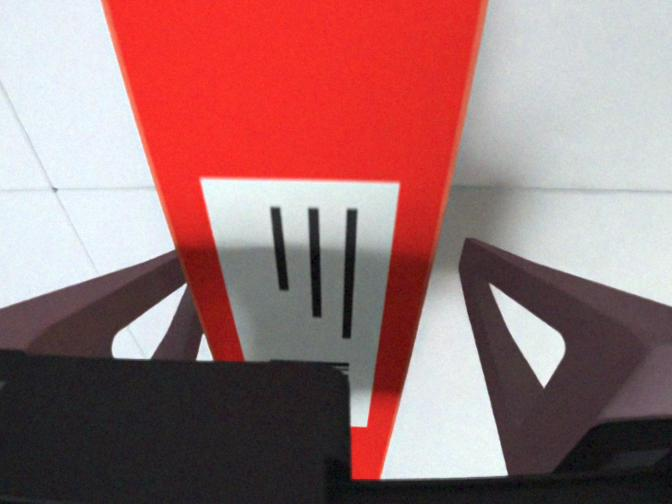

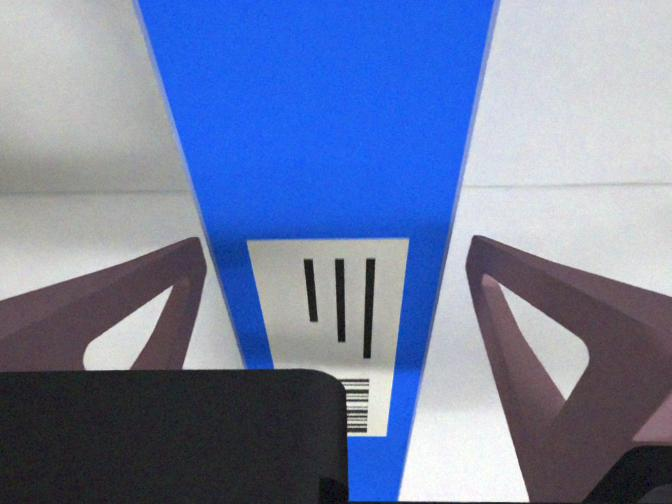

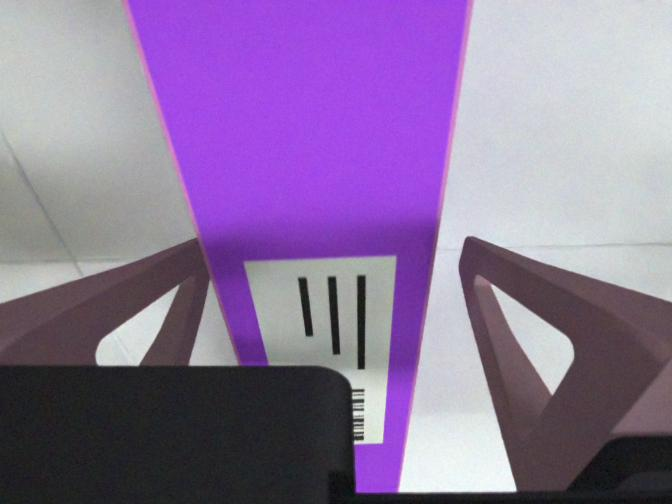

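Scene clock: 374.30 s.
Joint torques (N m): arm1=[2.2 -21.66 8.65 0.65 -0.01 -0.03] | arm2=[0.03 -10.99 7.8 0.17 -0.12 -0.2] | arm3=[-1.85 -23.06 9.16 0.57 -0.02 -0.21] | arm4=[1.38 -8.06 9.65 -0.24 -0.03 0.11] | arm5=[-0.5 2.84 7.51 1.91 -0.18 0.05] | arm6=[-1.32 -7.88 8.27 -0.16 -0.04 -0.16] | arm7=[-1.03 -17.38 8.73 0.51 -0.14 0.06] | arm8=[2.02 -9.41 9.1 -0.64 -0.04 -0.09]
Heat: arm1: hottest joint3_rad 40 °C; arm2: hottest joint2_rad 35 °C; arm3: hottest joint3_rad 33 °C; arm4: hottest joint3_rad 39 °C; arm5: hottest joint3_rad 35 °C; arm6: hottest joint2_rad 34 °C; arm7: hottest joint3_rad 42 °C; arm8: hottest joint2_rad 36 °C.
move: arm1 off_target; arm3 off_target; arm7 off_target
Joint velocities: within noise
arm1.joint_positions: joint1_rad=+1.445 joint2_rad=+2.349 joint3_rad=+2.072 joint4_rad=-1.292 joint5_rad=-0.006 joint6_rad=-0.535 gripper_m=+0.05935
arm1.joint_status: gripper_m off_target (ended at +0.05938, target +0.04200)
arm1.hand: x=-1.7843 y=-0.0055 z=+0.7632 quat_wxyz=(+0.002, +0.702, -0.712, +0.002) (m; scene frame)
arm1.hand_target: x=-1.7902 y=+0.0018 z=+0.7571 quat_wxyz=(+0.000, +0.707, -0.707, +0.000) (m; scene frame)
arm1.hand_status: not commanded
arm2, arm4, arm5, arm6, arm8: as last shown
arm3.joint_positions: joint1_rad=-1.219 joint2_rad=+2.157 joint3_rad=+1.734 joint4_rad=-1.182 joint5_rad=-0.006 joint6_rad=-0.258 gripper_m=+0.05888
arm3.joint_status: gripper_m off_target (ended at +0.05891, target +0.04200)
arm3.hand: x=+0.5956 y=-0.0050 z=+0.7617 quat_wxyz=(+0.013, +0.706, -0.708, +0.006) (m; scene frame)
arm3.hand_target: x=+0.6069 y=-0.0003 z=+0.7680 quat_wxyz=(+0.000, +0.707, -0.707, +0.000) (m; scene frame)
arm3.hand_status: not commanded
arm7.joint_positions: joint1_rad=-1.041 joint2_rad=+2.204 joint3_rad=+1.718 joint4_rad=-1.088 joint5_rad=+0.001 joint6_rad=-0.112 gripper_m=+0.06081
arm7.joint_status: gripper_m off_target (ended at +0.06084, target +0.04200)
arm7.hand: x=-0.4943 y=-0.0186 z=+0.7684 quat_wxyz=(+0.003, -0.706, -0.708, -0.002) (m; scene frame)
arm7.hand_target: x=-0.4991 y=-0.0199 z=+0.7650 quat_wxyz=(+0.000, -0.707, -0.707, +0.000) (m; scene frame)
arm7.hand_status: not commanded
pictures: none
No camera images: "cameras" was empty.

Scene clock: 376.43 s.
Joint torques (N m): arm1=[1.14 -7.18 8.02 -0.08 -0.02 -0.08] | arm2=[0.03 -10.99 7.8 0.17 -0.12 -0.2] | arm3=[-1.85 -11.16 9.73 -0.31 -0.04 -0.22] | arm4=[1.38 -8 9.65 -0.23 -0.03 0.11] | arm5=[-0.5 3.37 7.5 1.74 -0.17 0] | arm6=[-1.2 -7.94 8.24 -0.17 -0.03 -0.16] | arm7=[-0.79 -8.12 9.02 -0.29 -0.14 0.08] | arm8=[2.43 -9.23 9.18 -0.5 -0.06 -0.08]
Heat: arm1: hottest joint3_rad 40 °C; arm2: hottest joint2_rad 35 °C; arm3: hottest joint3_rad 33 °C; arm4: hottest joint3_rad 39 °C; arm5: hottest joint3_rad 35 °C; arm6: hottest joint2_rad 34 °C; arm7: hottest joint3_rad 42 °C; arm8: hottest joint2_rad 36 °C.
move: arm1 done; arm3 done; arm7 done
Joint velocities: within noise
arm1.joint_positions: joint1_rad=+1.445 joint2_rad=+1.264 joint3_rad=+1.204 joint4_rad=-1.474 joint5_rad=-0.006 joint6_rad=-0.540 gripper_m=+0.05935
arm1.joint_status: not commanded
arm1.hand: x=-1.9633 y=-0.2940 z=+1.0068 quat_wxyz=(-0.015, +0.704, -0.710, -0.003) (m; scene frame)
arm1.hand_target: x=-1.9660 y=-0.2970 z=+1.0002 quat_wxyz=(+0.000, +0.707, -0.707, +0.000) (m; scene frame)
arm1.hand_status: done (0.008 m and 1.8 deg from the pose sent, 0.417 m and 0.9 deg at the start)
arm2, arm4, arm5, arm6, arm8: as last shown
arm3.joint_positions: joint1_rad=-1.220 joint2_rad=+1.294 joint3_rad=+1.227 joint4_rad=-1.510 joint5_rad=-0.006 joint6_rad=-0.258 gripper_m=+0.05888
arm3.joint_status: not commanded
arm3.hand: x=+0.5268 y=-0.2618 z=+0.9962 quat_wxyz=(+0.000, +0.706, -0.708, -0.001) (m; scene frame)
arm3.hand_target: x=+0.5319 y=-0.2649 z=+1.0000 quat_wxyz=(+0.000, +0.707, -0.707, +0.000) (m; scene frame)
arm3.hand_status: done (0.007 m and 0.2 deg from the pose sent, 0.358 m and 1.6 deg at the start)
arm7.joint_positions: joint1_rad=-1.041 joint2_rad=+1.287 joint3_rad=+1.125 joint4_rad=-1.385 joint5_rad=+0.001 joint6_rad=-0.112 gripper_m=+0.06081
arm7.joint_status: not commanded
arm7.hand: x=-0.4641 y=+0.2527 z=+1.0040 quat_wxyz=(-0.006, -0.706, -0.708, +0.009) (m; scene frame)
arm7.hand_target: x=-0.4650 y=+0.2590 z=+1.0000 quat_wxyz=(+0.000, -0.707, -0.707, +0.000) (m; scene frame)
arm7.hand_status: done (0.008 m and 1.2 deg from the pose sent, 0.363 m and 0.4 deg at the start)
pictures: cam_arm1, cam_arm3, cam_arm7

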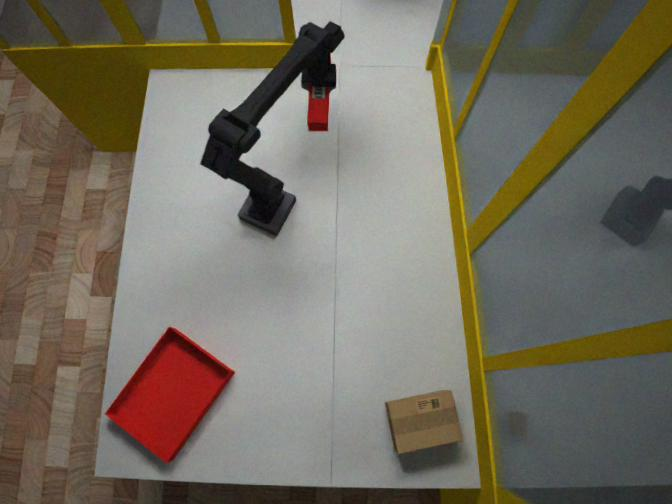

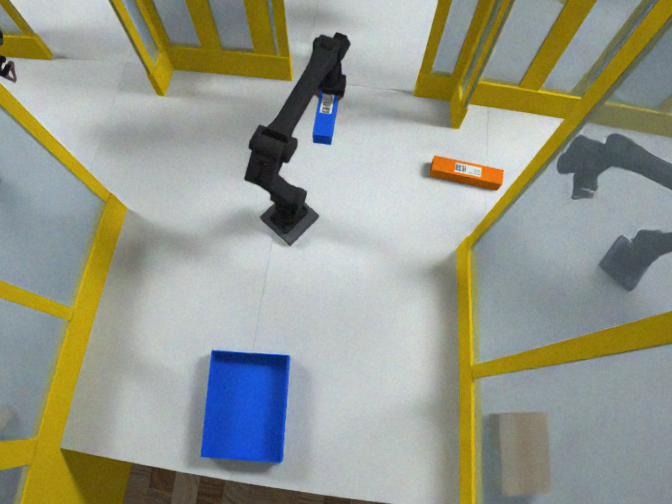

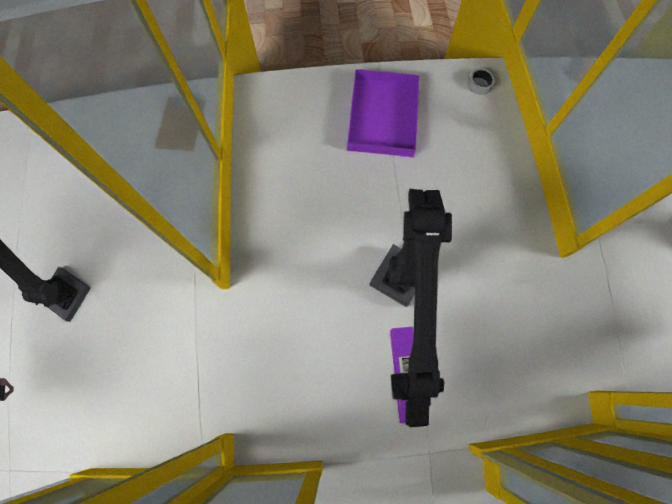

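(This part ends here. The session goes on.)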